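# Remove one staple stick and set it down upright

## Task

Pull a single stick of staples out of the staple box and leave it lying on the table with its legs pointing down, placed a good distance from both the box's tray and its sleeve.

## Robot and tools

Robot: two arms, left_arm and right_arm, each with a two-finger parallel gripper and a wrist camera (cam_left_wrist, cam_right_wrist, both 672x504 fisheye). Their bases are calibrated at left_arm (+0.042, +0.274, +0.041) m and right_arm (-0.017, -0.293, +0.022) m, almost unrotated. A two-camera stand sits behind the arms. Loose objects may occasionally get nudged by something outside your control.

Frames. The scene frame has its origin at table-top height, halfway between the arms' nominal bases; +x points out over the table, +z up, and left_arm is on the +y side (this has nothing to do with image left or right). Reported hand positions (metres) and quaternions (wxyz) are in the scene frame, possibly off by a few centimetres. Each gripper's own frame: fingers point along +z, and they open and close along y. end_effector_position is the spot between the finger pads, about 1 cm short of the tips.

The 14-number row. Every motion command uses rows of 14 numbers, each in [-1, 1], always for both arms: left_arm dx, dy, dz, rx, ry, rz, opening, then right_arm in the same order. The first six per arm are an offset, not a pose: a displacement and rotation relative to that arm's current Hand target, measured along the Hand target's own axes. Scale: 1.0 equals 0.6 m for dx/dy/dz and 180 degrees for rotation; rx, ry, rz form a single rotation vector. Opening is absolute, not an offset: +1 fully open (0.094 m), -1 closed. A zero in the opening slot really commands closed, so to leave a gripper alone repeat its current opening. Sending six zeros for an arm re-requests its current Hand target.

execute_actions(actions, cameras). actions is a list of actions; each action is a table of up to 15 rows, one per 1/30 s control step, and a shorter table keeps its final row until 15 steps pass. All rows in an action are measured from the Hand target at that action's start, not chained row to row; the next action or call starts from the new Hand target, so the same offset sent twice moves twice. cameras: list of names, ["all"], or []; default is all images only when actions is empty. An unknown camera name invalidates the call. An empty actions list is a safe way to look.

move(target, speed, blend, opening_speed, grip_force, blocking, cameras). target is one 14-number row or a list of up to 15 rows; every row is an offset from the same starting Hand targets, not from the previous row. Grippers travel in straight lines, all finishing together, at least 0.5 s and at most 10 s total. speed: m/s, 0.002 to 2.9, default 0.25 (turning up to twice that in rad/s); one value or one per target. blend: metres of corner rounding per target; 0 means stop at each. opening_speed: scale units per second, at least 0.2; use it to close gently. grip_force: newtons per finger pad, 10 to 50, one value or one per arm; it persists, and low values close slowly. blocking=false returns after about 0.5 s while motion continues. Paths do not avoid obstacles or the other arm. The result adds a move: line with the ending (done, off_target, moving, held, fault) and limits such as paced (pose clipped) or held (steps withheld).

wait(seconds 0 to 10): let time pass holding commands; returns early if a move ends. stop(): brakes a running move, needing some distance. zoom_image(camera, region): region [x0, y0, x1, y1] in pixels of that camera's newest full image, at most 504 by 504. read_manual(section): licence text only. finished_scene(scene): ends the current scene (give its number); irreversible; the goal must hold without the robot.

Reading results. Hand target is your last commanded pose after clipping; new offsets start there. The real gripper often rests short of it by up to a few centimetres due to friction or load, which is not evidence of contact; a fresh command, even all zeros, asks again, and you can add the remaining gap as an offset. Orientation commands are clipped to within 40 degrees of the current orientation each step. Tool commands shows present gripper commands. grip_measured is the finger opening on the -1..+1 scale; empty it can read slightly wide, and gripping a hard object it reads somewhat narrower than the object. Force builds about 1 N per 0.001 below first touch, then jumps to the force limit around 20 N, so the reading does not show where contact happened. To release, command well above grip_measured. Joint velocities may say within noise. Joint torques include gravity and friction, have unit offsets, and joints 1 to 3 wrap at ±28 N m. MOTOR HOT appears at 75 °C; an OVER-TEMPERATURE FAULT at 90 °C folds that arm and disables it; at 100 °C it collapses.

What to avoid. Never let the stick or anything else fall from height or off the table, and do not open the fingers while an object is still moving. Approach contacts slowly: faster moves and targets pushed deeper past contact hit harder. A blocked arm keeps pressing; relieve it by commanding back beyond where the gripper sits. Keep the two arms, grippers and wrist cameras apart, since the clearance check does not protect them and a gripper closing on the other arm's fingers counts as a press; avoid straining camera cables. Route paths around an arm's own base rather than near it, and be careful with small motions when the wrist is close to the first joint's axis. Limit holding loads, stretched-out poses and pushing toward unreachable poses to keep motors cool. Any arm stop is costly, and smooth, quick, low-effort motion is preferred.

Each tool is called after "Call:" as name(argument=value, ...), one argument or row to a line, values as JSON.

## Session

Call:
execute_actions(
  actions=[],
)

Scene clock: 0.00 s.
left_arm: end_effector_position=(+0.4056, +0.3166, +0.1833) grip_measured=+1.000 end_effector_quat_wxyz=(+0.680, -0.058, +0.729, +0.056) | right_arm: end_effector_position=(+0.3690, -0.3205, +0.1577) grip_measured=+1.000 end_effector_quat_wxyz=(+0.673, +0.081, +0.733, -0.057)
Joint positions: left_arm=[0.059 1.485 0.164 1.252 -0.093 -0.003 0.094] | right_arm=[0.073 1.592 0.252 1.25 0.226 0.045 0.094]
Joint velocities: within noise
Joint torques (N m): no reading
Heat: left arm: 25 °C; right arm: 31 °C.
Hand target: left_arm +0.4073, +0.3168, +0.1909; +0.689, -0.058, +0.720, +0.057 | right_arm +0.3695, -0.3205, +0.1579; +0.672, +0.081, +0.734, -0.058
Tool commands: left_gripper/opening=+1.0 right_gripper/opening=+1.0

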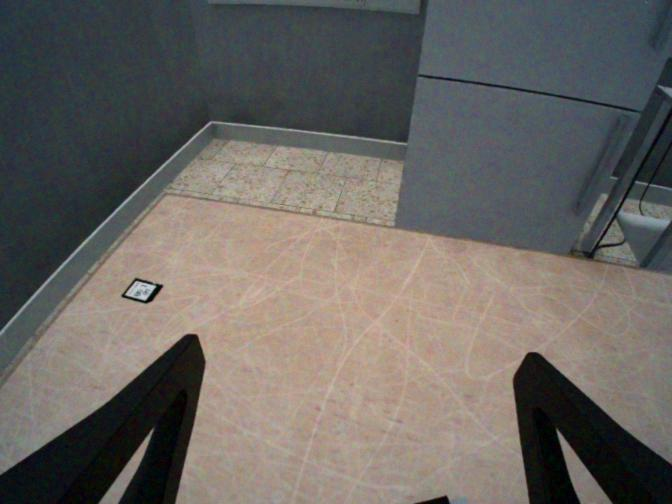

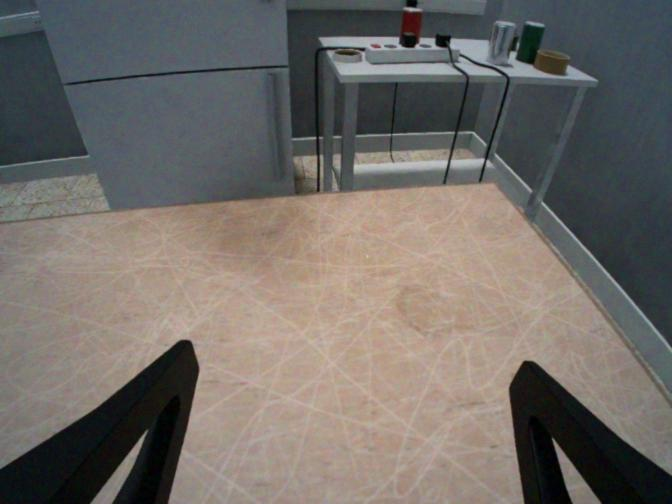

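Call:
move(
  target=[-0.17,0,-0.13,0,0.2,0,1,0,0,0,0,0,0,1],
  cameras=["all"],
)

Scene clock: 2.53 s.
left_arm: end_effector_position=(+0.3322, +0.3074, +0.2814) grip_measured=+1.000 end_effector_quat_wxyz=(+0.417, -0.073, +0.905, +0.041) | right_arm: end_effector_position=(+0.3690, -0.3205, +0.1577) grip_measured=+1.000 end_effector_quat_wxyz=(+0.673, +0.081, +0.733, -0.057)
Joint positions: left_arm=[0.043 0.922 0.978 -0.765 -0.096 -0.064 0.094] | right_arm=[0.073 1.592 0.252 1.25 0.226 0.045 0.094]
Joint torques (N m): left_arm=[-0.58 -1.77 9.44 1.93 -0.03 -0.05] | right_arm=[-0.01 -6.34 5.08 1.79 0.04 0.01]
Heat: left arm: 26 °C; right arm: 32 °C.
Hand target: left_arm +0.3349, +0.3048, +0.2964; +0.433, -0.072, +0.898, +0.036 | right_arm +0.3695, -0.3205, +0.1579; +0.672, +0.081, +0.734, -0.058
Off the commanded pose: left_arm 0.015 m, 2 deg | right_arm 0.001 m, 0 deg.
move: off_target (left_arm)
camera_calibration:
cam_left_wrist: T_world_to_cam=[[0.22009, -0.975415, -0.0111927, 0.236505], [-0.958414, -0.214088, -0.188703, 0.470181], [0.181668, 0.0522588, -0.98197, 0.303342], [0, 0, 0, 1]] pos_world=[0.343469, 0.315498, 0.389244]

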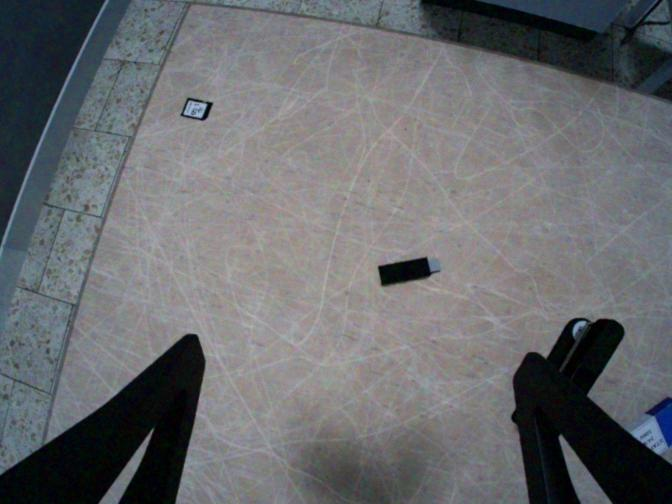

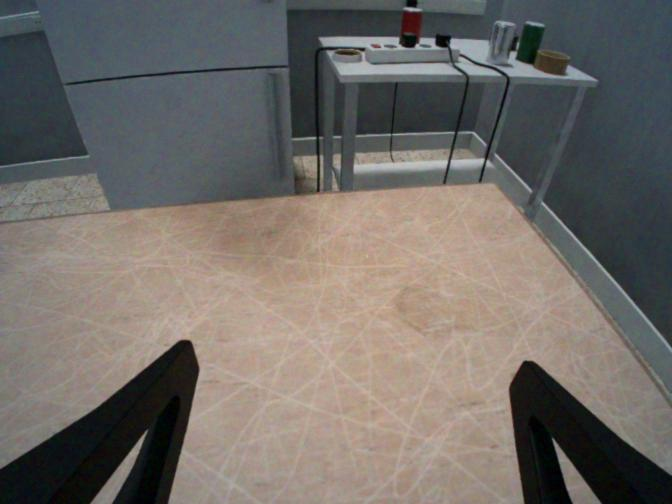

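Call:
move(
  target=[0,0,0,0,0,0,1,-0.2,0.25,-0.2,0,0.2,0,1],
  cameras=["all"],
)

Scene clock: 5.17 s.
left_arm: end_effector_position=(+0.3320, +0.3074, +0.2812) grip_measured=+1.000 end_effector_quat_wxyz=(+0.417, -0.073, +0.905, +0.041) | right_arm: end_effector_position=(+0.2910, -0.1550, +0.2882) grip_measured=+1.000 end_effector_quat_wxyz=(+0.414, +0.093, +0.905, -0.025)
Joint positions: left_arm=[0.043 0.922 0.978 -0.766 -0.096 -0.065 0.094] | right_arm=[0.782 1.314 1.346 -0.984 0.634 0.735 0.094]
Joint torques (N m): left_arm=[-0.57 -1.77 9.46 1.92 -0.03 -0.05] | right_arm=[0.16 -4.36 9.31 1.07 0.36 0.11]
Heat: left arm: 27 °C; right arm: 32 °C.
Hand target: left_arm +0.3349, +0.3048, +0.2964; +0.433, -0.072, +0.898, +0.036 | right_arm +0.2916, -0.1552, +0.2917; +0.413, +0.095, +0.905, -0.030
Off the commanded pose: left_arm 0.016 m, 2 deg | right_arm 0.004 m, 1 deg.
move: off_target (left_arm)
camera_calibration:
cam_left_wrist: T_world_to_cam=[[0.220313, -0.975367, -0.0110028, 0.236338], [-0.958497, -0.214382, -0.187946, 0.469991], [0.180957, 0.0519531, -0.982118, 0.303642], [0, 0, 0, 1]] pos_world=[0.34347, 0.315499, 0.389146]
cam_right_wrist: T_world_to_cam=[[-0.137826, -0.990201, -0.0224839, -0.102637], [-0.964804, 0.139355, -0.223012, 0.403976], [0.22396, -0.0090443, -0.974556, 0.313914], [0, 0, 0, 1]] pos_world=[0.305308, -0.155088, 0.393711]

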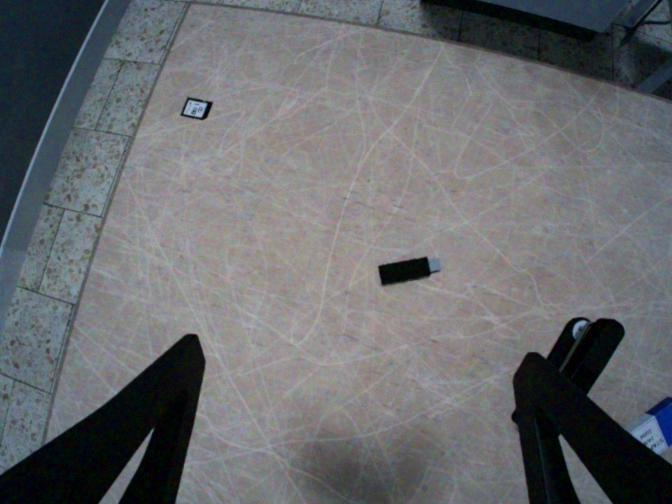

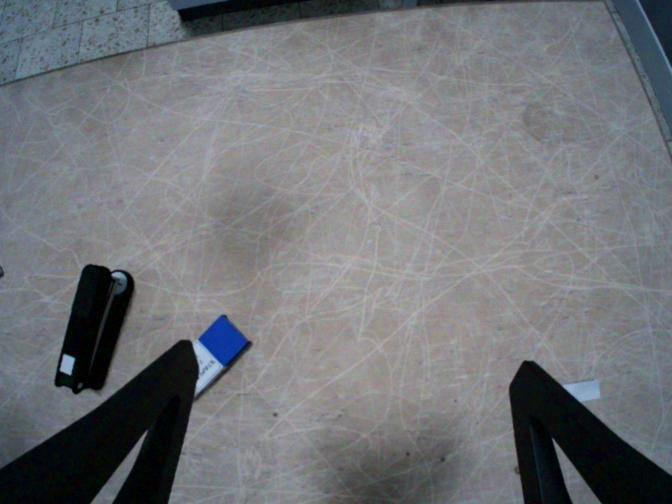

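Call:
zoom_image(
  camera="cam_right_wrist",
  region=[120, 280, 320, 430],
)

Call:
zoom_image(
  camera="cam_right_wrist",
  region=[500, 340, 660, 460],
)

Call:
zoom_image(
  camera="cam_left_wrist",
  region=[572, 360, 672, 460],
)

Scaled by 2.520 from the camera's 672x504 image, which has a finer 960x720 frame.

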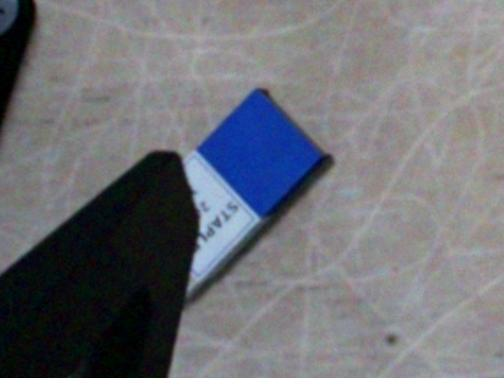

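Scaled by 3.150 from the camera's 672x504 image, which has a finer 960x720 frame.

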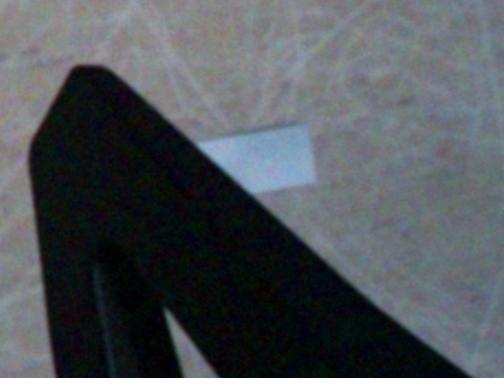

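Scaled by 5.040 from the camera's 672x504 image, which has a finer 960x720 frame.

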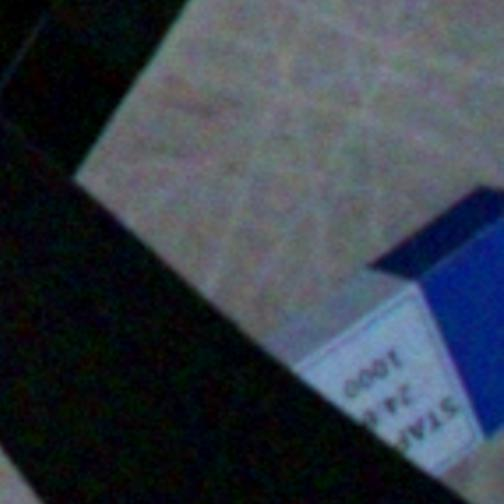

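Call:
move(
  target=[0,0,0,0,0,0,1,0.118,0.2,-0.118,0,0,0,1],
  cameras=["cam_right_wrist"],
)

Scene clock: 7.20 s.
left_arm: end_effector_position=(+0.3320, +0.3074, +0.2812) grip_measured=+1.000 end_effector_quat_wxyz=(+0.417, -0.073, +0.905, +0.041) | right_arm: end_effector_position=(+0.2134, -0.0172, +0.2871) grip_measured=+1.000 end_effector_quat_wxyz=(+0.404, +0.095, +0.910, -0.014)
Joint positions: left_arm=[0.043 0.922 0.978 -0.766 -0.096 -0.065 0.094] | right_arm=[1.287 1.706 1.768 -1.43 0.814 1.365 0.094]
Joint torques (N m): left_arm=[-0.58 -1.77 9.44 1.92 -0.04 -0.04] | right_arm=[-0.18 -6.84 8.38 0.53 0.71 0.15]
Heat: left arm: 28 °C; right arm: 32 °C.
Hand target: left_arm +0.3349, +0.3048, +0.2964; +0.433, -0.072, +0.898, +0.036 | right_arm +0.2172, -0.0178, +0.2879; +0.413, +0.095, +0.905, -0.030
Off the commanded pose: left_arm 0.016 m, 2 deg | right_arm 0.004 m, 2 deg.
move: off_target (left_arm)
camera_calibration:
cam_right_wrist: T_world_to_cam=[[-0.132364, -0.990226, -0.043965, 0.0280779], [-0.96964, 0.138558, -0.201495, 0.304394], [0.205617, 0.0159596, -0.978502, 0.336981], [0, 0, 0, 1]] pos_world=[0.22958, -0.019751, 0.392305]
Images, in order (width x height): cam_right_wrist 672x504.

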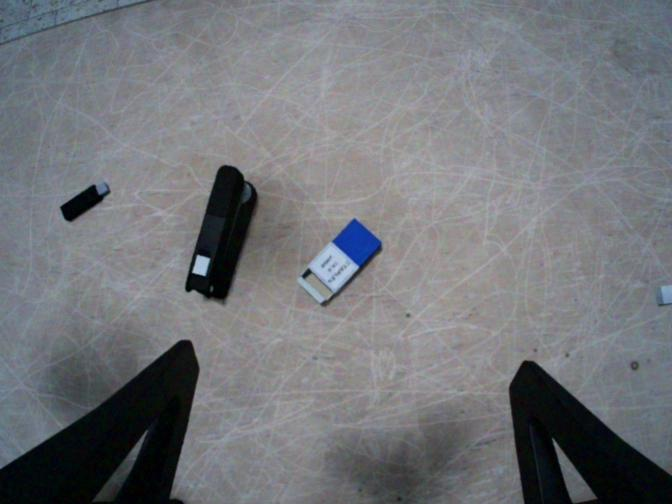

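Call:
zoom_image(
  camera="cam_right_wrist",
  region=[290, 210, 390, 310],
)

Scaled by 5.040 from the camera's 672x504 image, which has a finer 960x720 frame.

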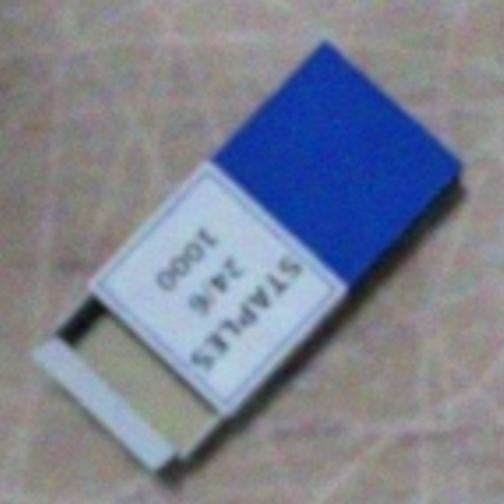

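Call:
move(
  target=[0,0,0,0,0,0,1,0.1,-0.007,0.3105,0.103,0.257,0.208,1],
  cameras=["all"],
)

Scene clock: 12.03 s.
left_arm: end_effector_position=(+0.3320, +0.3074, +0.2812) grip_measured=+1.000 end_effector_quat_wxyz=(+0.417, -0.073, +0.905, +0.041) | right_arm: end_effector_position=(+0.3124, -0.0394, +0.1262) grip_measured=+1.000 end_effector_quat_wxyz=(+0.001, +0.434, +0.901, +0.006)
Joint positions: left_arm=[0.043 0.922 0.978 -0.766 -0.096 -0.065 0.094] | right_arm=[0.694 2.136 1.949 -1.372 -0.003 1.55 0.094]
Joint torques (N m): left_arm=[-0.58 -1.77 9.46 1.92 -0.03 -0.04] | right_arm=[-0.08 -11.07 8.32 0.39 0.07 0.09]
Heat: left arm: 30 °C; right arm: 31 °C.
Hand target: left_arm +0.3349, +0.3048, +0.2964; +0.433, -0.072, +0.898, +0.036 | right_arm +0.3162, -0.0376, +0.1201; +0.000, +0.437, +0.899, +0.000
Off the commanded pose: left_arm 0.016 m, 2 deg | right_arm 0.007 m, 1 deg.
move: off_target (left_arm)
camera_calibration:
cam_left_wrist: T_world_to_cam=[[0.220313, -0.975367, -0.0110028, 0.236338], [-0.958497, -0.214382, -0.187946, 0.469991], [0.180957, 0.0519531, -0.982118, 0.303642], [0, 0, 0, 1]] pos_world=[0.34347, 0.315499, 0.389146]
cam_right_wrist: T_world_to_cam=[[-0.754864, -0.654364, -0.0445931, 0.219911], [-0.548112, 0.59203, 0.590824, 0.15729], [-0.360214, 0.470434, -0.805567, 0.332407], [0, 0, 0, 1]] pos_world=[0.371953, -0.105594, 0.184651]

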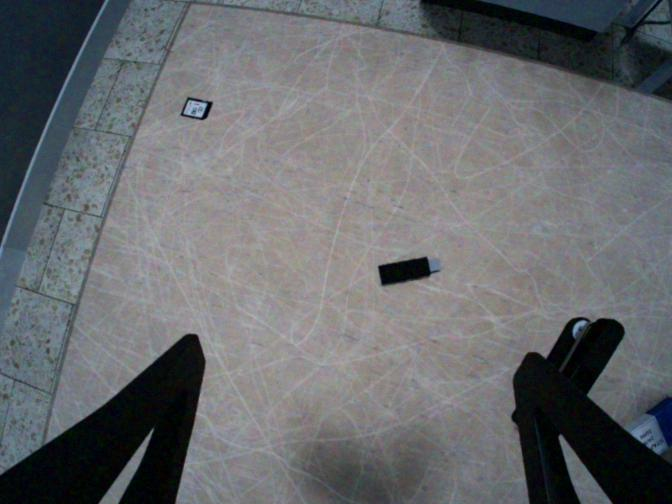

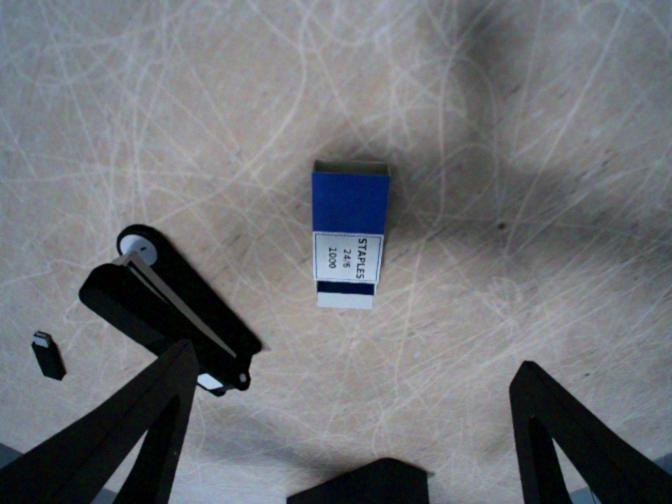

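Call:
move(
  target=[0,0,0,0,0,0,1,0.005,0,0.125,0,0,-0.012,0.28],
  cameras=["cam_right_wrist"],
)

Scene clock: 14.03 s.
left_arm: end_effector_position=(+0.3320, +0.3074, +0.2812) grip_measured=+1.000 end_effector_quat_wxyz=(+0.417, -0.073, +0.905, +0.041) | right_arm: end_effector_position=(+0.3173, -0.0354, +0.0575) grip_measured=+0.283 end_effector_quat_wxyz=(+0.004, +0.425, +0.905, +0.012)
Joint positions: left_arm=[0.043 0.922 0.978 -0.766 -0.096 -0.065 0.094] | right_arm=[0.694 2.171 1.729 -1.104 -0.004 1.531 0.06]
Joint torques (N m): left_arm=[-0.57 -1.77 9.46 1.93 -0.02 -0.05] | right_arm=[0.64 -11.69 5.87 0.54 0.06 -0.05]
Heat: left arm: 30 °C; right arm: 31 °C.
Hand target: left_arm +0.3349, +0.3048, +0.2964; +0.433, -0.072, +0.898, +0.036 | right_arm +0.3143, -0.0353, +0.0451; +0.000, +0.420, +0.907, +0.000
Off the commanded pose: left_arm 0.016 m, 2 deg | right_arm 0.013 m, 2 deg.
move: off_target (left_arm, right_arm)
camera_calibration:
cam_right_wrist: T_world_to_cam=[[-0.741974, -0.667884, -0.0583604, 0.219363], [-0.565207, 0.576331, 0.590241, 0.203115], [-0.360577, 0.470929, -0.805115, 0.277017], [0, 0, 0, 1]] pos_world=[0.37745, -0.101007, 0.115946]
Images, in order (width x height): cam_right_wrist 672x504.

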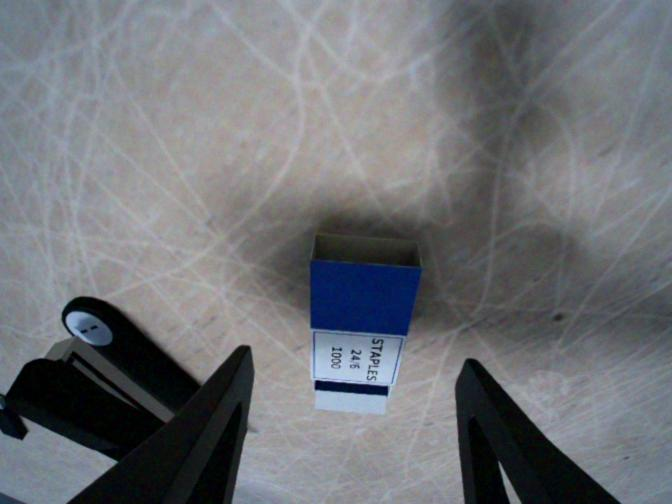

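Call:
move(
  target=[0,0,0,0,0,0,1,0,0,0.055,0,0,0,0.28],
  cameras=["cam_right_wrist"],
  speed=0.08,
)

Scene clock: 15.33 s.
left_arm: end_effector_position=(+0.3320, +0.3074, +0.2812) grip_measured=+1.000 end_effector_quat_wxyz=(+0.417, -0.073, +0.905, +0.041) | right_arm: end_effector_position=(+0.3195, -0.0337, +0.0279) grip_measured=+0.283 end_effector_quat_wxyz=(+0.006, +0.425, +0.905, +0.016)
Joint positions: left_arm=[0.043 0.922 0.978 -0.766 -0.096 -0.065 0.094] | right_arm=[0.694 2.202 1.659 -0.993 -0.004 1.531 0.06]
Joint torques (N m): left_arm=[-0.57 -1.77 9.47 1.93 -0.03 -0.05] | right_arm=[0.62 -11.37 5.44 0.53 0.06 -0.05]
Heat: left arm: 31 °C; right arm: 31 °C.
Hand target: left_arm +0.3349, +0.3048, +0.2964; +0.433, -0.072, +0.898, +0.036 | right_arm +0.3143, -0.0353, +0.0121; +0.000, +0.420, +0.907, +0.000
Off the commanded pose: left_arm 0.016 m, 2 deg | right_arm 0.017 m, 2 deg.
move: off_target (left_arm, right_arm)
camera_calibration:
cam_right_wrist: T_world_to_cam=[[-0.741482, -0.667526, -0.0679239, 0.22059], [-0.569705, 0.57286, 0.589294, 0.222242], [-0.354458, 0.475647, -0.805058, 0.251315], [0, 0, 0, 1]] pos_world=[0.379257, -0.0996018, 0.0863409]
Images, in order (width x height): cam_right_wrist 672x504.

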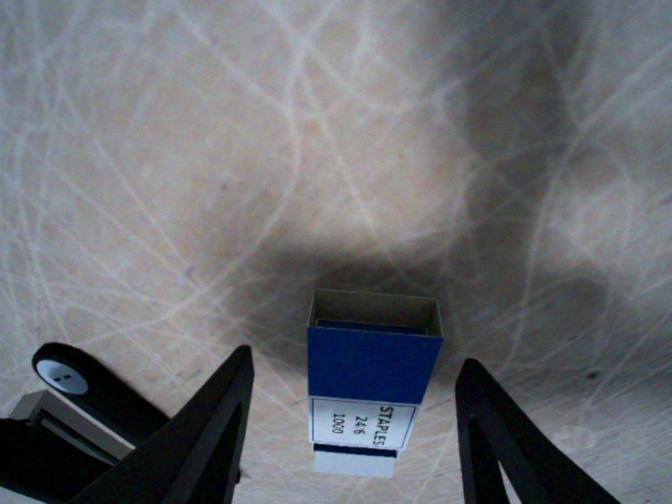

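Call:
move(
  target=[0,0,0,0,0,0,1,0.006,0,0.02,0,0,0,0.28],
  cameras=["cam_right_wrist"],
  speed=0.05,
)

Scene clock: 16.37 s.
left_arm: end_effector_position=(+0.3320, +0.3074, +0.2812) grip_measured=+1.000 end_effector_quat_wxyz=(+0.417, -0.073, +0.905, +0.041) | right_arm: end_effector_position=(+0.3188, -0.0302, +0.0181) grip_measured=+0.283 end_effector_quat_wxyz=(+0.008, +0.422, +0.907, +0.019)
Joint positions: left_arm=[0.043 0.922 0.978 -0.766 -0.096 -0.065 0.094] | right_arm=[0.702 2.215 1.639 -0.954 -0.004 1.531 0.06]
Joint torques (N m): left_arm=[-0.58 -1.77 9.44 1.92 -0.03 -0.05] | right_arm=[0.68 -11.18 5.18 0.53 0.06 0.06]
Heat: left arm: 31 °C; right arm: 31 °C.
Hand target: left_arm +0.3349, +0.3048, +0.2964; +0.433, -0.072, +0.898, +0.036 | right_arm +0.3121, -0.0327, +0.0002; +0.000, +0.421, +0.907, +0.000
Off the commanded pose: left_arm 0.016 m, 2 deg | right_arm 0.019 m, 2 deg.
move: off_target (left_arm, right_arm)
camera_calibration:
cam_right_wrist: T_world_to_cam=[[-0.736051, -0.672873, -0.0739664, 0.219987], [-0.57686, 0.566314, 0.588661, 0.227632], [-0.354206, 0.475953, -0.804989, 0.24145], [0, 0, 0, 1]] pos_world=[0.378756, -0.0958069, 0.076638]
Images, in order (width x height): cam_right_wrist 672x504.

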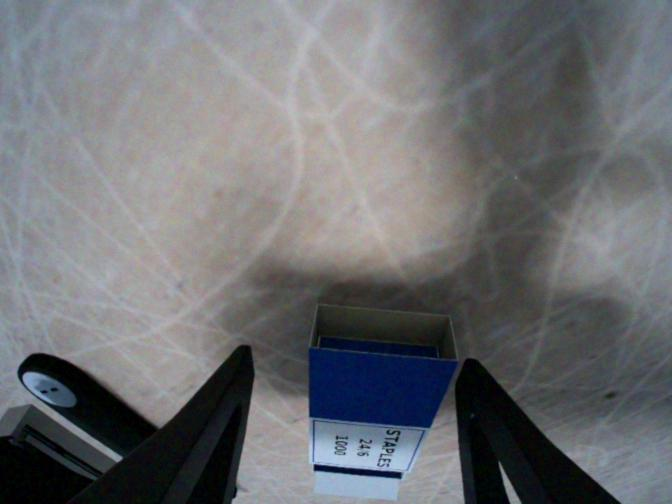

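Call:
move(
  target=[
    [0,0,0,0,0,0,1,0,-0.012,0,0,0,0,0.28],
    [0,0,0,0,0,0,1,0,-0.012,0,0,0,0,-0.3],
  ],
  cameras=["cam_right_wrist"],
  speed=0.05,
  grip_force=[15,15],
)

Scene clock: 20.47 s.
left_arm: end_effector_position=(+0.3320, +0.3074, +0.2812) grip_measured=+1.000 end_effector_quat_wxyz=(+0.417, -0.073, +0.905, +0.041) | right_arm: end_effector_position=(+0.3115, -0.0359, +0.0082) grip_measured=-0.194 end_effector_quat_wxyz=(+0.002, +0.422, +0.907, +0.009)
Joint positions: left_arm=[0.043 0.922 0.978 -0.766 -0.096 -0.065 0.094] | right_arm=[0.702 2.215 1.598 -0.935 -0.004 1.531 0.038]
Joint torques (N m): left_arm=[-0.57 -1.78 9.46 1.92 -0.03 -0.04] | right_arm=[0.61 -13.04 4.94 0.53 0.06 0.05]
Heat: left arm: 32 °C; right arm: 31 °C.
Hand target: left_arm +0.3349, +0.3048, +0.2964; +0.433, -0.072, +0.898, +0.036 | right_arm +0.3065, -0.0373, +0.0001; +0.000, +0.421, +0.907, +0.000
Off the commanded pose: left_arm 0.016 m, 2 deg | right_arm 0.009 m, 1 deg.
grip_force (N): 15, 15
move: off_target (left_arm)
camera_calibration:
cam_right_wrist: T_world_to_cam=[[-0.737176, -0.673727, -0.0515997, 0.210129], [-0.566402, 0.574488, 0.590891, 0.22949], [-0.368456, 0.464817, -0.805099, 0.237622], [0, 0, 0, 1]] pos_world=[0.372439, -0.10072, 0.0665489]
Images, in order (width x height): cam_right_wrist 672x504.

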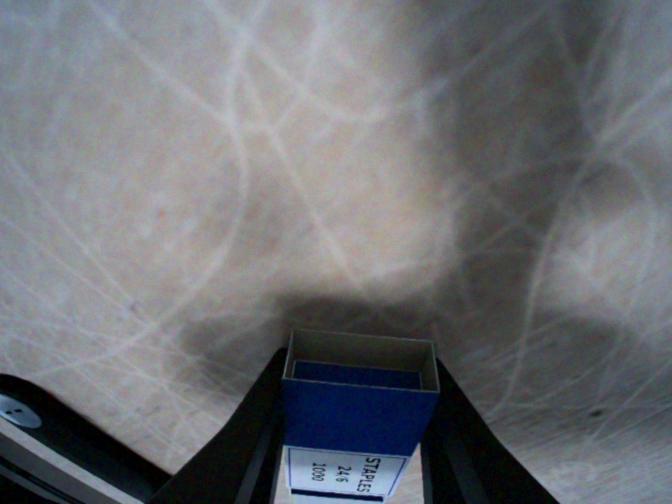

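Call:
move(
  target=[
    [0,0,0,0,0,0,1,0,0,-0.05,0,0,0,-0.3],
    [0,0,0,0,0,0,1,-0.078,-0.088,-0.05,0,0,0,-0.3],
    [0,0,0,0,0,0,1,-0.078,-0.088,-0.013,0,0,0,-0.3],
  ],
  cameras=["all"],
  speed=0.1,
)

Scene clock: 24.37 s.
left_arm: end_effector_position=(+0.3320, +0.3074, +0.2812) grip_measured=+1.000 end_effector_quat_wxyz=(+0.417, -0.073, +0.905, +0.041) | right_arm: end_effector_position=(+0.2974, -0.1041, +0.0107) grip_measured=-0.197 end_effector_quat_wxyz=(-0.001, +0.421, +0.907, +0.003)
Joint positions: left_arm=[0.043 0.922 0.978 -0.766 -0.096 -0.065 0.094] | right_arm=[0.578 2.049 1.341 -0.86 -0.005 1.405 0.038]
Joint torques (N m): left_arm=[-0.57 -1.77 9.47 1.92 -0.03 -0.05] | right_arm=[-0.31 -12.18 4.88 0.5 0.07 -0.05]
Heat: left arm: 32 °C; right arm: 31 °C.
Hand target: left_arm +0.3349, +0.3048, +0.2964; +0.433, -0.072, +0.898, +0.036 | right_arm +0.2965, -0.1072, +0.0080; +0.000, +0.421, +0.907, +0.000
Off the commanded pose: left_arm 0.016 m, 2 deg | right_arm 0.004 m, 0 deg.
grip_force (N): 15, 15
move: off_target (left_arm)
camera_calibration:
cam_left_wrist: T_world_to_cam=[[0.220313, -0.975367, -0.0110028, 0.236338], [-0.958497, -0.214382, -0.187946, 0.469991], [0.180957, 0.0519531, -0.982118, 0.303642], [0, 0, 0, 1]] pos_world=[0.34347, 0.315499, 0.389146]
cam_right_wrist: T_world_to_cam=[[-0.736952, -0.674945, -0.0367451, 0.153583], [-0.559639, 0.57876, 0.593162, 0.257673], [-0.379085, 0.457696, -0.804244, 0.268646], [0, 0, 0, 1]] pos_world=[0.359227, -0.168429, 0.0688579]

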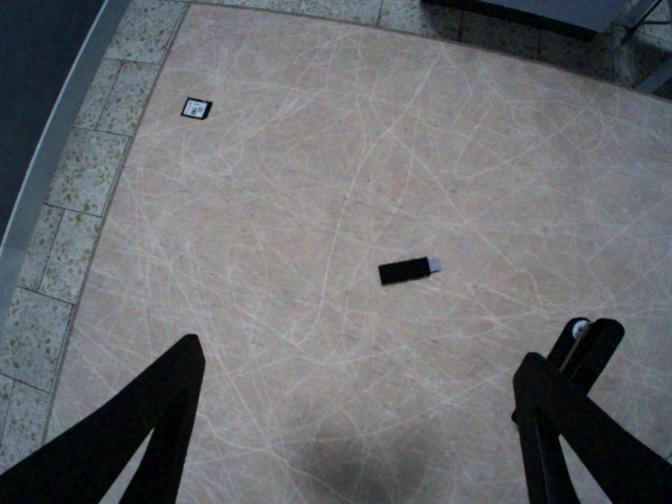

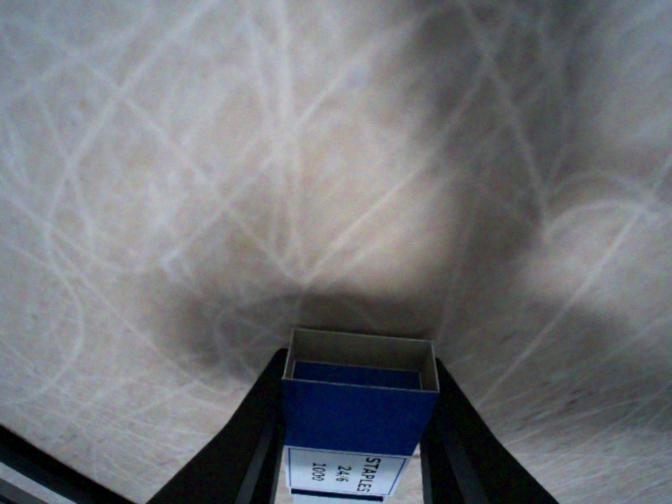

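Call:
move(
  target=[0.4067,-0.432,-0.068,0.0757,0.2283,-0.2275,0,0,0,0,0,0,0,-0.3],
  cameras=["all"],
  speed=0.2,
)

Scene clock: 30.23 s.
left_arm: end_effector_position=(+0.1967, +0.0190, +0.1349) grip_measured=+0.002 end_effector_quat_wxyz=(+0.088, -0.334, +0.906, -0.246) | right_arm: end_effector_position=(+0.2975, -0.1041, +0.0107) grip_measured=-0.197 end_effector_quat_wxyz=(-0.001, +0.421, +0.907, +0.003)
Joint positions: left_arm=[-1.106 1.214 0.751 -0.59 -0.111 -1.774 0.047] | right_arm=[0.578 2.049 1.341 -0.86 -0.005 1.405 0.038]
Joint torques (N m): left_arm=[-0.54 -3.85 5.59 1.58 -0.12 0] | right_arm=[-0.32 -12.18 4.88 0.5 0.07 -0.05]
Heat: left arm: 31 °C; right arm: 31 °C.
Hand target: left_arm +0.1951, +0.0196, +0.1305; +0.088, -0.333, +0.907, -0.244 | right_arm +0.2965, -0.1072, +0.0080; +0.000, +0.421, +0.907, +0.000
Off the commanded pose: left_arm 0.005 m, 0 deg | right_arm 0.004 m, 0 deg.
grip_force (N): 15, 15
move: done
camera_calibration:
cam_left_wrist: T_world_to_cam=[[0.602623, -0.646049, 0.468472, -0.162819], [-0.764493, -0.298975, 0.571108, 0.111944], [-0.228902, -0.702306, -0.674069, 0.252776], [0, 0, 0, 1]] pos_world=[0.241559, 0.105805, 0.182733]
cam_right_wrist: T_world_to_cam=[[-0.736874, -0.675012, -0.0370886, 0.153567], [-0.55987, 0.578592, 0.593107, 0.257732], [-0.378895, 0.45781, -0.804269, 0.268598], [0, 0, 0, 1]] pos_world=[0.359227, -0.168429, 0.0688577]

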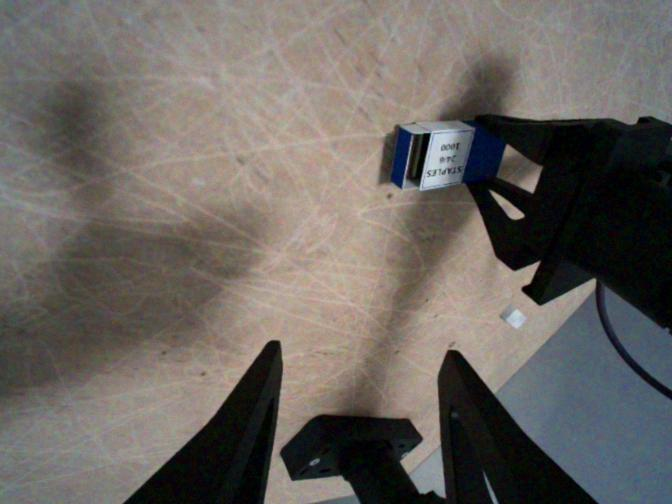

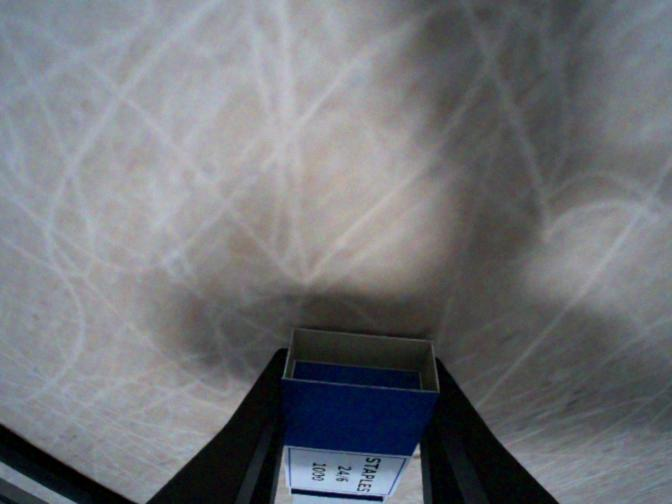

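Call:
zoom_image(
  camera="cam_left_wrist",
  region=[370, 90, 530, 220],
)

Scaled by 3.150 from the camera's 672x504 image, which has a finer 960x720 frame.

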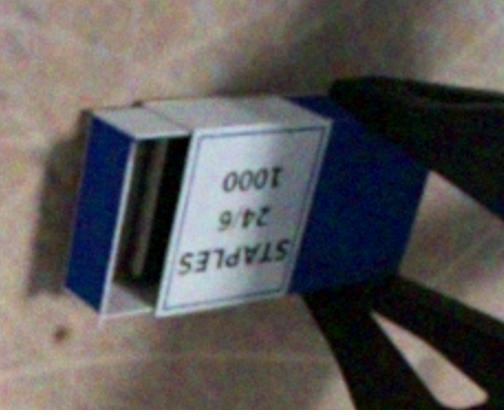

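Call:
move(
  target=[0,-0.0385,0.099,0,0,0,0,0,0,0,0,0,0,-0.3],
  cameras=["cam_left_wrist"],
  speed=0.1,
)

Call:
zoom_image(
  camera="cam_left_wrist",
  region=[250, 180, 450, 330],
)

Scene clock: 31.97 s.
left_arm: end_effector_position=(+0.2208, -0.0118, +0.0844) grip_measured=+0.002 end_effector_quat_wxyz=(+0.084, -0.335, +0.909, -0.232) | right_arm: end_effector_position=(+0.2975, -0.1041, +0.0107) grip_measured=-0.197 end_effector_quat_wxyz=(-0.001, +0.421, +0.907, +0.003)
Joint positions: left_arm=[-1.074 1.479 0.751 -0.352 -0.092 -1.748 0.047] | right_arm=[0.578 2.049 1.341 -0.86 -0.005 1.405 0.038]
Joint torques (N m): left_arm=[0.44 -5.71 7.6 1.53 -0.09 0.11] | right_arm=[-0.32 -12.18 4.88 0.49 0.07 -0.05]
Heat: left arm: 31 °C; right arm: 31 °C.
Hand target: left_arm +0.2271, -0.0185, +0.0906; +0.088, -0.332, +0.907, -0.244 | right_arm +0.2965, -0.1072, +0.0080; +0.000, +0.421, +0.907, +0.000
Off the commanded pose: left_arm 0.011 m, 1 deg | right_arm 0.004 m, 0 deg.
grip_force (N): 15, 15
move: off_target (left_arm)
camera_calibration:
cam_left_wrist: T_world_to_cam=[[0.610505, -0.657039, 0.442248, -0.173259], [-0.754517, -0.312713, 0.576988, 0.147104], [-0.240807, -0.685938, -0.68666, 0.206546], [0, 0, 0, 1]] pos_world=[0.266506, 0.0738416, 0.133573]
Images, in order (width x height): cam_left_wrist 672x504.

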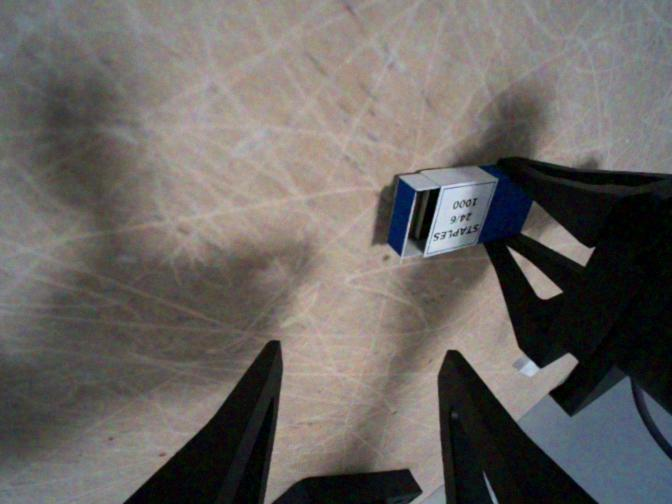

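Scaled by 2.520 from the camera's 672x504 image, which has a finer 960x720 frame.

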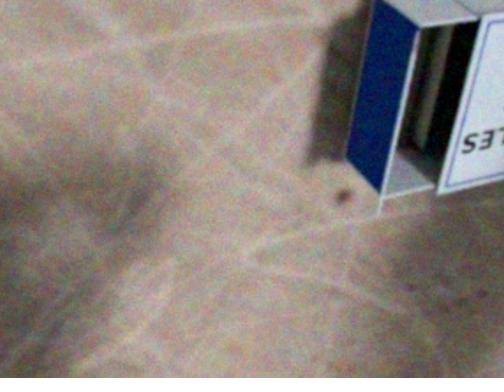

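Call:
zoom_image(
  camera="cam_left_wrist",
  region=[380, 165, 450, 265],
)

Scaled by 5.040 from the camera's 672x504 image, which has a finer 960x720 frame.

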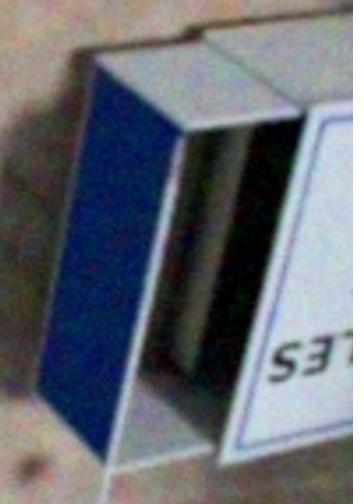

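Call:
move(
  target=[0.01,-0.02,0.075,0,0,0,-0.5,0,0,0,0,0,0,-0.3],
  cameras=["cam_left_wrist"],
  speed=0.06,
)

Call:
zoom_image(
  camera="cam_left_wrist",
  region=[250, 200, 500, 390],
)

Scene clock: 35.60 s.
left_arm: end_effector_position=(+0.2347, -0.0372, +0.0499) grip_measured=-0.498 end_effector_quat_wxyz=(+0.083, -0.335, +0.910, -0.229) | right_arm: end_effector_position=(+0.2975, -0.1041, +0.0107) grip_measured=-0.197 end_effector_quat_wxyz=(-0.001, +0.421, +0.907, +0.003)
Joint positions: left_arm=[-1.074 1.676 0.791 -0.202 -0.092 -1.747 0.024] | right_arm=[0.578 2.049 1.341 -0.86 -0.005 1.405 0.038]
Joint torques (N m): left_arm=[0.5 -6.93 8.1 1.52 -0.09 0.11] | right_arm=[-0.32 -12.18 4.88 0.49 0.07 -0.05]
Heat: left arm: 31 °C; right arm: 31 °C.
Hand target: left_arm +0.2437, -0.0474, +0.0577; +0.088, -0.332, +0.907, -0.244 | right_arm +0.2965, -0.1072, +0.0080; +0.000, +0.421, +0.907, +0.000
Off the commanded pose: left_arm 0.016 m, 2 deg | right_arm 0.004 m, 0 deg.
grip_force (N): 15, 15
move: off_target (left_arm)
camera_calibration:
cam_left_wrist: T_world_to_cam=[[0.611219, -0.660666, 0.435812, -0.183164], [-0.752821, -0.315349, 0.577768, 0.169054], [-0.244279, -0.681231, -0.69011, 0.169875], [0, 0, 0, 1]] pos_world=[0.280717, 0.0480251, 0.0993829]
Images, in order (width x height): cam_left_wrist 672x504.

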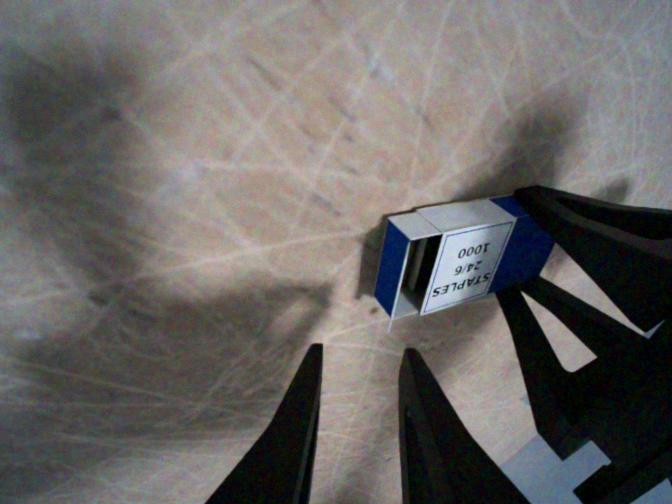

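Scaled by 2.016 from the camera's 672x504 image, which has a finer 960x720 frame.

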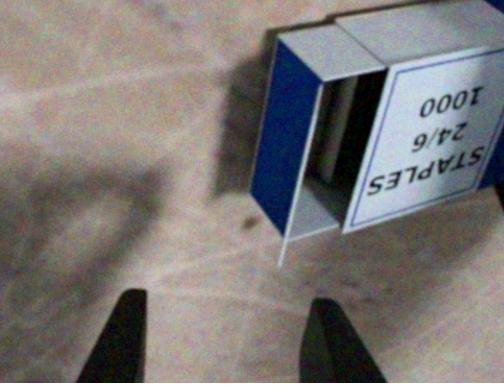

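Call:
move(
  target=[-0.004,-0.0247,0.0207,-0.0444,0,0,-0.65,0,0,0,0,0,0,-0.3],
  cameras=["cam_left_wrist"],
  speed=0.06,
)

Call:
zoom_image(
  camera="cam_left_wrist",
  region=[280, 250, 480, 400],
)

Scene clock: 37.13 s.
left_arm: end_effector_position=(+0.2394, -0.0434, +0.0531) grip_measured=-0.648 end_effector_quat_wxyz=(+0.083, -0.336, +0.908, -0.235) | right_arm: end_effector_position=(+0.2975, -0.1041, +0.0107) grip_measured=-0.197 end_effector_quat_wxyz=(-0.001, +0.421, +0.907, +0.003)
Joint positions: left_arm=[-1.07 1.689 0.815 -0.201 -0.088 -1.746 0.017] | right_arm=[0.578 2.049 1.341 -0.86 -0.005 1.405 0.038]
Joint torques (N m): left_arm=[-0.05 -8.03 5.59 1.37 -0.09 0.02] | right_arm=[-0.32 -12.18 4.88 0.49 0.07 -0.05]
Heat: left arm: 30 °C; right arm: 31 °C.
Hand target: left_arm +0.2388, -0.0421, +0.0524; +0.083, -0.336, +0.909, -0.232 (not the last commanded pose) | right_arm +0.2965, -0.1072, +0.0080; +0.000, +0.421, +0.907, +0.000
Off the commanded pose: left_arm 0.025 m, 7 deg | right_arm 0.004 m, 0 deg.
grip_force (N): 15, 15
move: held (left_arm; a check stopped the path); limits=held
pose unreachable (left arm): on one or more control steps of this call, first in action 0 (counted from 0), this arm could not follow its commanded pose, so it was not sent that pose on those steps. It may still have moved: this result reports where it is.
cause: moving toward the commanded pose would bring a part of the arm too close to another arm (this arm's wrist (the part past joint 4) and the right arm's wrist (the part past joint 4), at the place that arm is still heading or pushing toward).
camera_calibration:
cam_left_wrist: T_world_to_cam=[[0.611062, -0.653857, 0.446177, -0.191796], [-0.754291, -0.310002, 0.578743, 0.169349], [-0.240099, -0.690196, -0.682629, 0.167294], [0, 0, 0, 1]] pos_world=[0.285104, 0.042557, 0.101765]
Images, in order (width x height): cam_left_wrist 672x504.

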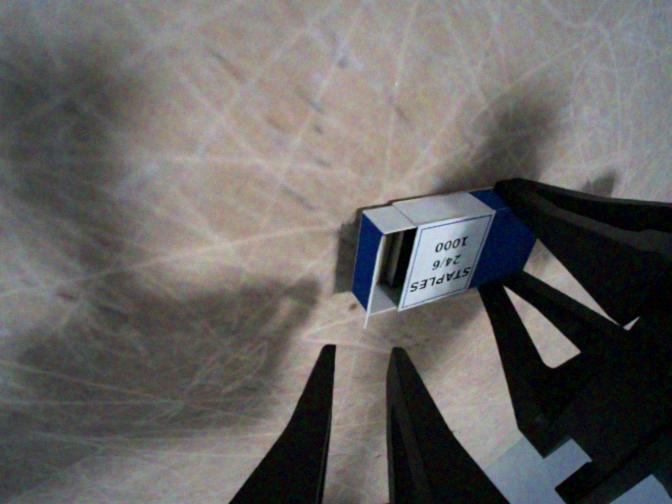

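Scaled by 2.520 from the camera's 672x504 image, which has a finer 960x720 frame.

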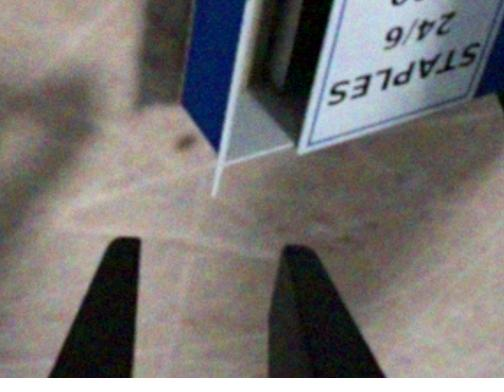

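Call:
move(
  target=[
    [-0.003,-0.0263,-0.05,0.067,0,0,-0.65,0,0,0,0,0,0,-0.3],
    [-0.003,-0.0263,-0.0273,0.067,0,0,-0.65,0,0,-0.05,0,0,0,-0.3],
  ],
  cameras=["cam_left_wrist"],
  speed=0.06,
)

Call:
zoom_image(
  camera="cam_left_wrist",
  region=[280, 250, 480, 400],
)

Scene clock: 40.80 s.
left_arm: end_effector_position=(+0.2436, -0.0498, +0.0803) grip_measured=-0.648 end_effector_quat_wxyz=(+0.108, -0.329, +0.877, -0.333) | right_arm: end_effector_position=(+0.2911, -0.1079, +0.0218) grip_measured=-0.197 end_effector_quat_wxyz=(-0.011, +0.421, +0.907, -0.011)
Joint positions: left_arm=[-1.08 1.567 0.669 0.035 -0.113 -1.746 0.017] | right_arm=[0.578 2.034 1.366 -0.933 -0.005 1.405 0.038]
Joint torques (N m): left_arm=[-0.18 -6.22 4.74 1.92 -0.24 0.13] | right_arm=[-0.31 -15.01 7.57 0.12 0.07 -0.05]
Heat: left arm: 30 °C; right arm: 31 °C.
Hand target: left_arm +0.2443, -0.0455, +0.0744; +0.118, -0.326, +0.879, -0.327 | right_arm +0.2964, -0.1072, +0.0379; +0.000, +0.420, +0.907, +0.000
Off the commanded pose: left_arm 0.007 m, 1 deg | right_arm 0.017 m, 2 deg.
grip_force (N): 15, 15
move: off_target (right_arm)
camera_calibration:
cam_left_wrist: T_world_to_cam=[[0.548854, -0.557707, 0.622674, -0.204849], [-0.820283, -0.215937, 0.529629, 0.179544], [-0.160919, -0.801458, -0.575995, 0.149063], [0, 0, 0, 1]] pos_world=[0.283696, 0.0439924, 0.118322]
Images, in order (width x height): cam_left_wrist 672x504.

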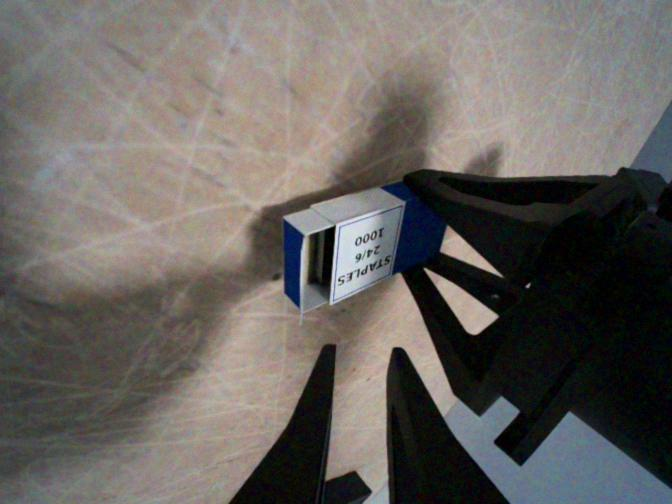

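Scaled by 2.520 from the camera's 672x504 image, which has a finer 960x720 frame.

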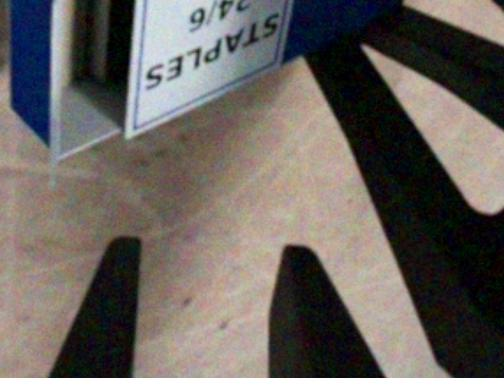

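Call:
move(
  target=[0,0,0,0,0,0,-0.65,0,0,-0.025,0,0,0,-0.3],
  cameras=["cam_left_wrist"],
  speed=0.06,
)

Call:
zoom_image(
  camera="cam_left_wrist",
  region=[240, 170, 440, 320],
)

Scene clock: 42.00 s.
left_arm: end_effector_position=(+0.2436, -0.0498, +0.0803) grip_measured=-0.648 end_effector_quat_wxyz=(+0.108, -0.329, +0.877, -0.333) | right_arm: end_effector_position=(+0.2916, -0.1076, +0.0365) grip_measured=-0.197 end_effector_quat_wxyz=(-0.011, +0.421, +0.907, -0.011)
Joint positions: left_arm=[-1.08 1.567 0.669 0.035 -0.113 -1.746 0.017] | right_arm=[0.578 2.014 1.4 -0.987 -0.005 1.405 0.038]
Joint torques (N m): left_arm=[-0.18 -6.23 4.74 1.91 -0.24 0.13] | right_arm=[-0.31 -14.95 7.73 0.17 0.07 -0.05]
Heat: left arm: 30 °C; right arm: 31 °C.
Hand target: left_arm +0.2443, -0.0454, +0.0744; +0.118, -0.326, +0.879, -0.327 | right_arm +0.2964, -0.1072, +0.0530; +0.000, +0.420, +0.907, +0.000
Off the commanded pose: left_arm 0.007 m, 1 deg | right_arm 0.017 m, 2 deg.
grip_force (N): 15, 15
move: off_target (right_arm)
camera_calibration:
cam_left_wrist: T_world_to_cam=[[0.548854, -0.557707, 0.622674, -0.204849], [-0.820283, -0.215937, 0.529629, 0.179544], [-0.160919, -0.801458, -0.575995, 0.149063], [0, 0, 0, 1]] pos_world=[0.283696, 0.0439924, 0.118322]
Images, in order (width x height): cam_left_wrist 672x504.

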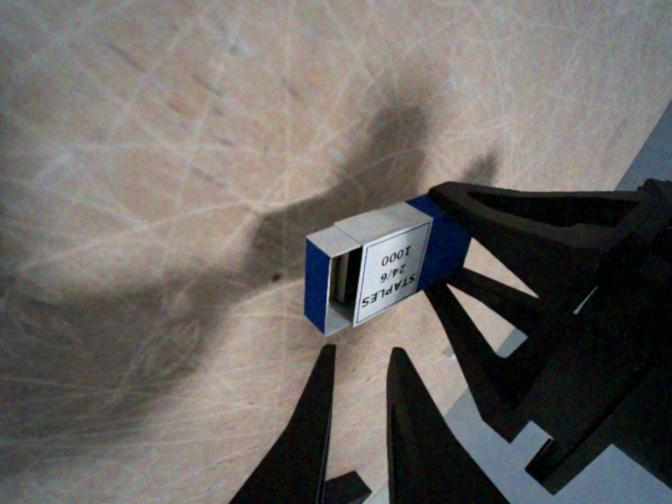

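Scaled by 2.520 from the camera's 672x504 image, which has a finer 960x720 frame.

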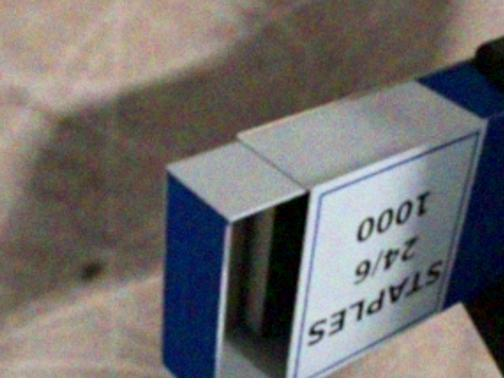

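Call:
move(
  target=[0.009,0.018,0.008,0,0,0,-0.65,0,0,0,0,0,0,-0.3],
  cameras=["cam_left_wrist"],
  speed=0.06,
)

Call:
zoom_image(
  camera="cam_left_wrist",
  region=[260, 230, 460, 380],
)

Scene clock: 43.40 s.
left_arm: end_effector_position=(+0.2365, -0.0481, +0.0682) grip_measured=-0.648 end_effector_quat_wxyz=(+0.109, -0.325, +0.879, -0.330) | right_arm: end_effector_position=(+0.2915, -0.1076, +0.0365) grip_measured=-0.197 end_effector_quat_wxyz=(-0.011, +0.421, +0.907, -0.011)
Joint positions: left_arm=[-1.101 1.586 0.63 0.087 -0.126 -1.752 0.017] | right_arm=[0.578 2.014 1.4 -0.987 -0.005 1.405 0.038]
Joint torques (N m): left_arm=[-0.53 -6.15 4.81 1.91 -0.28 0.01] | right_arm=[-0.31 -14.97 7.72 0.15 0.07 -0.04]
Heat: left arm: 29 °C; right arm: 31 °C.
Hand target: left_arm +0.2367, -0.0452, +0.0637; +0.118, -0.325, +0.880, -0.327 | right_arm +0.2965, -0.1071, +0.0530; +0.000, +0.420, +0.907, +0.000
Off the commanded pose: left_arm 0.005 m, 1 deg | right_arm 0.017 m, 2 deg.
grip_force (N): 15, 15
move: off_target (right_arm)
camera_calibration:
cam_left_wrist: T_world_to_cam=[[0.542826, -0.566385, 0.620119, -0.191313], [-0.82335, -0.213266, 0.52594, 0.181557], [-0.165634, -0.796069, -0.582099, 0.144106], [0, 0, 0, 1]] pos_world=[0.277204, 0.0450813, 0.107033]
Images, in order (width x height): cam_left_wrist 672x504.

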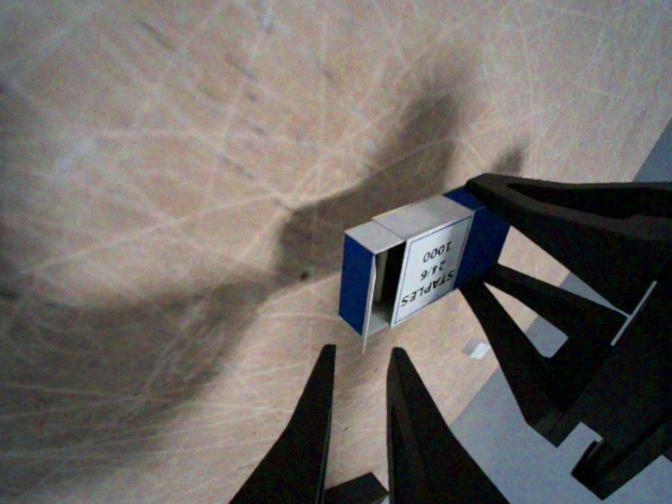

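Scaled by 2.520 from the camera's 672x504 image, which has a finer 960x720 frame.

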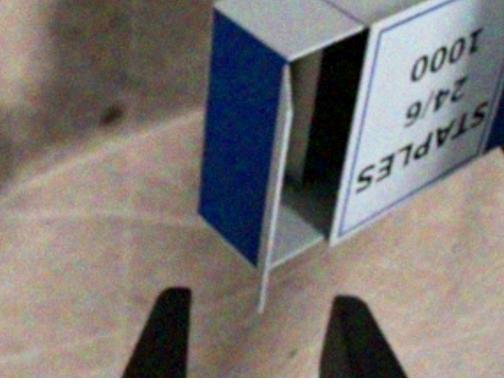

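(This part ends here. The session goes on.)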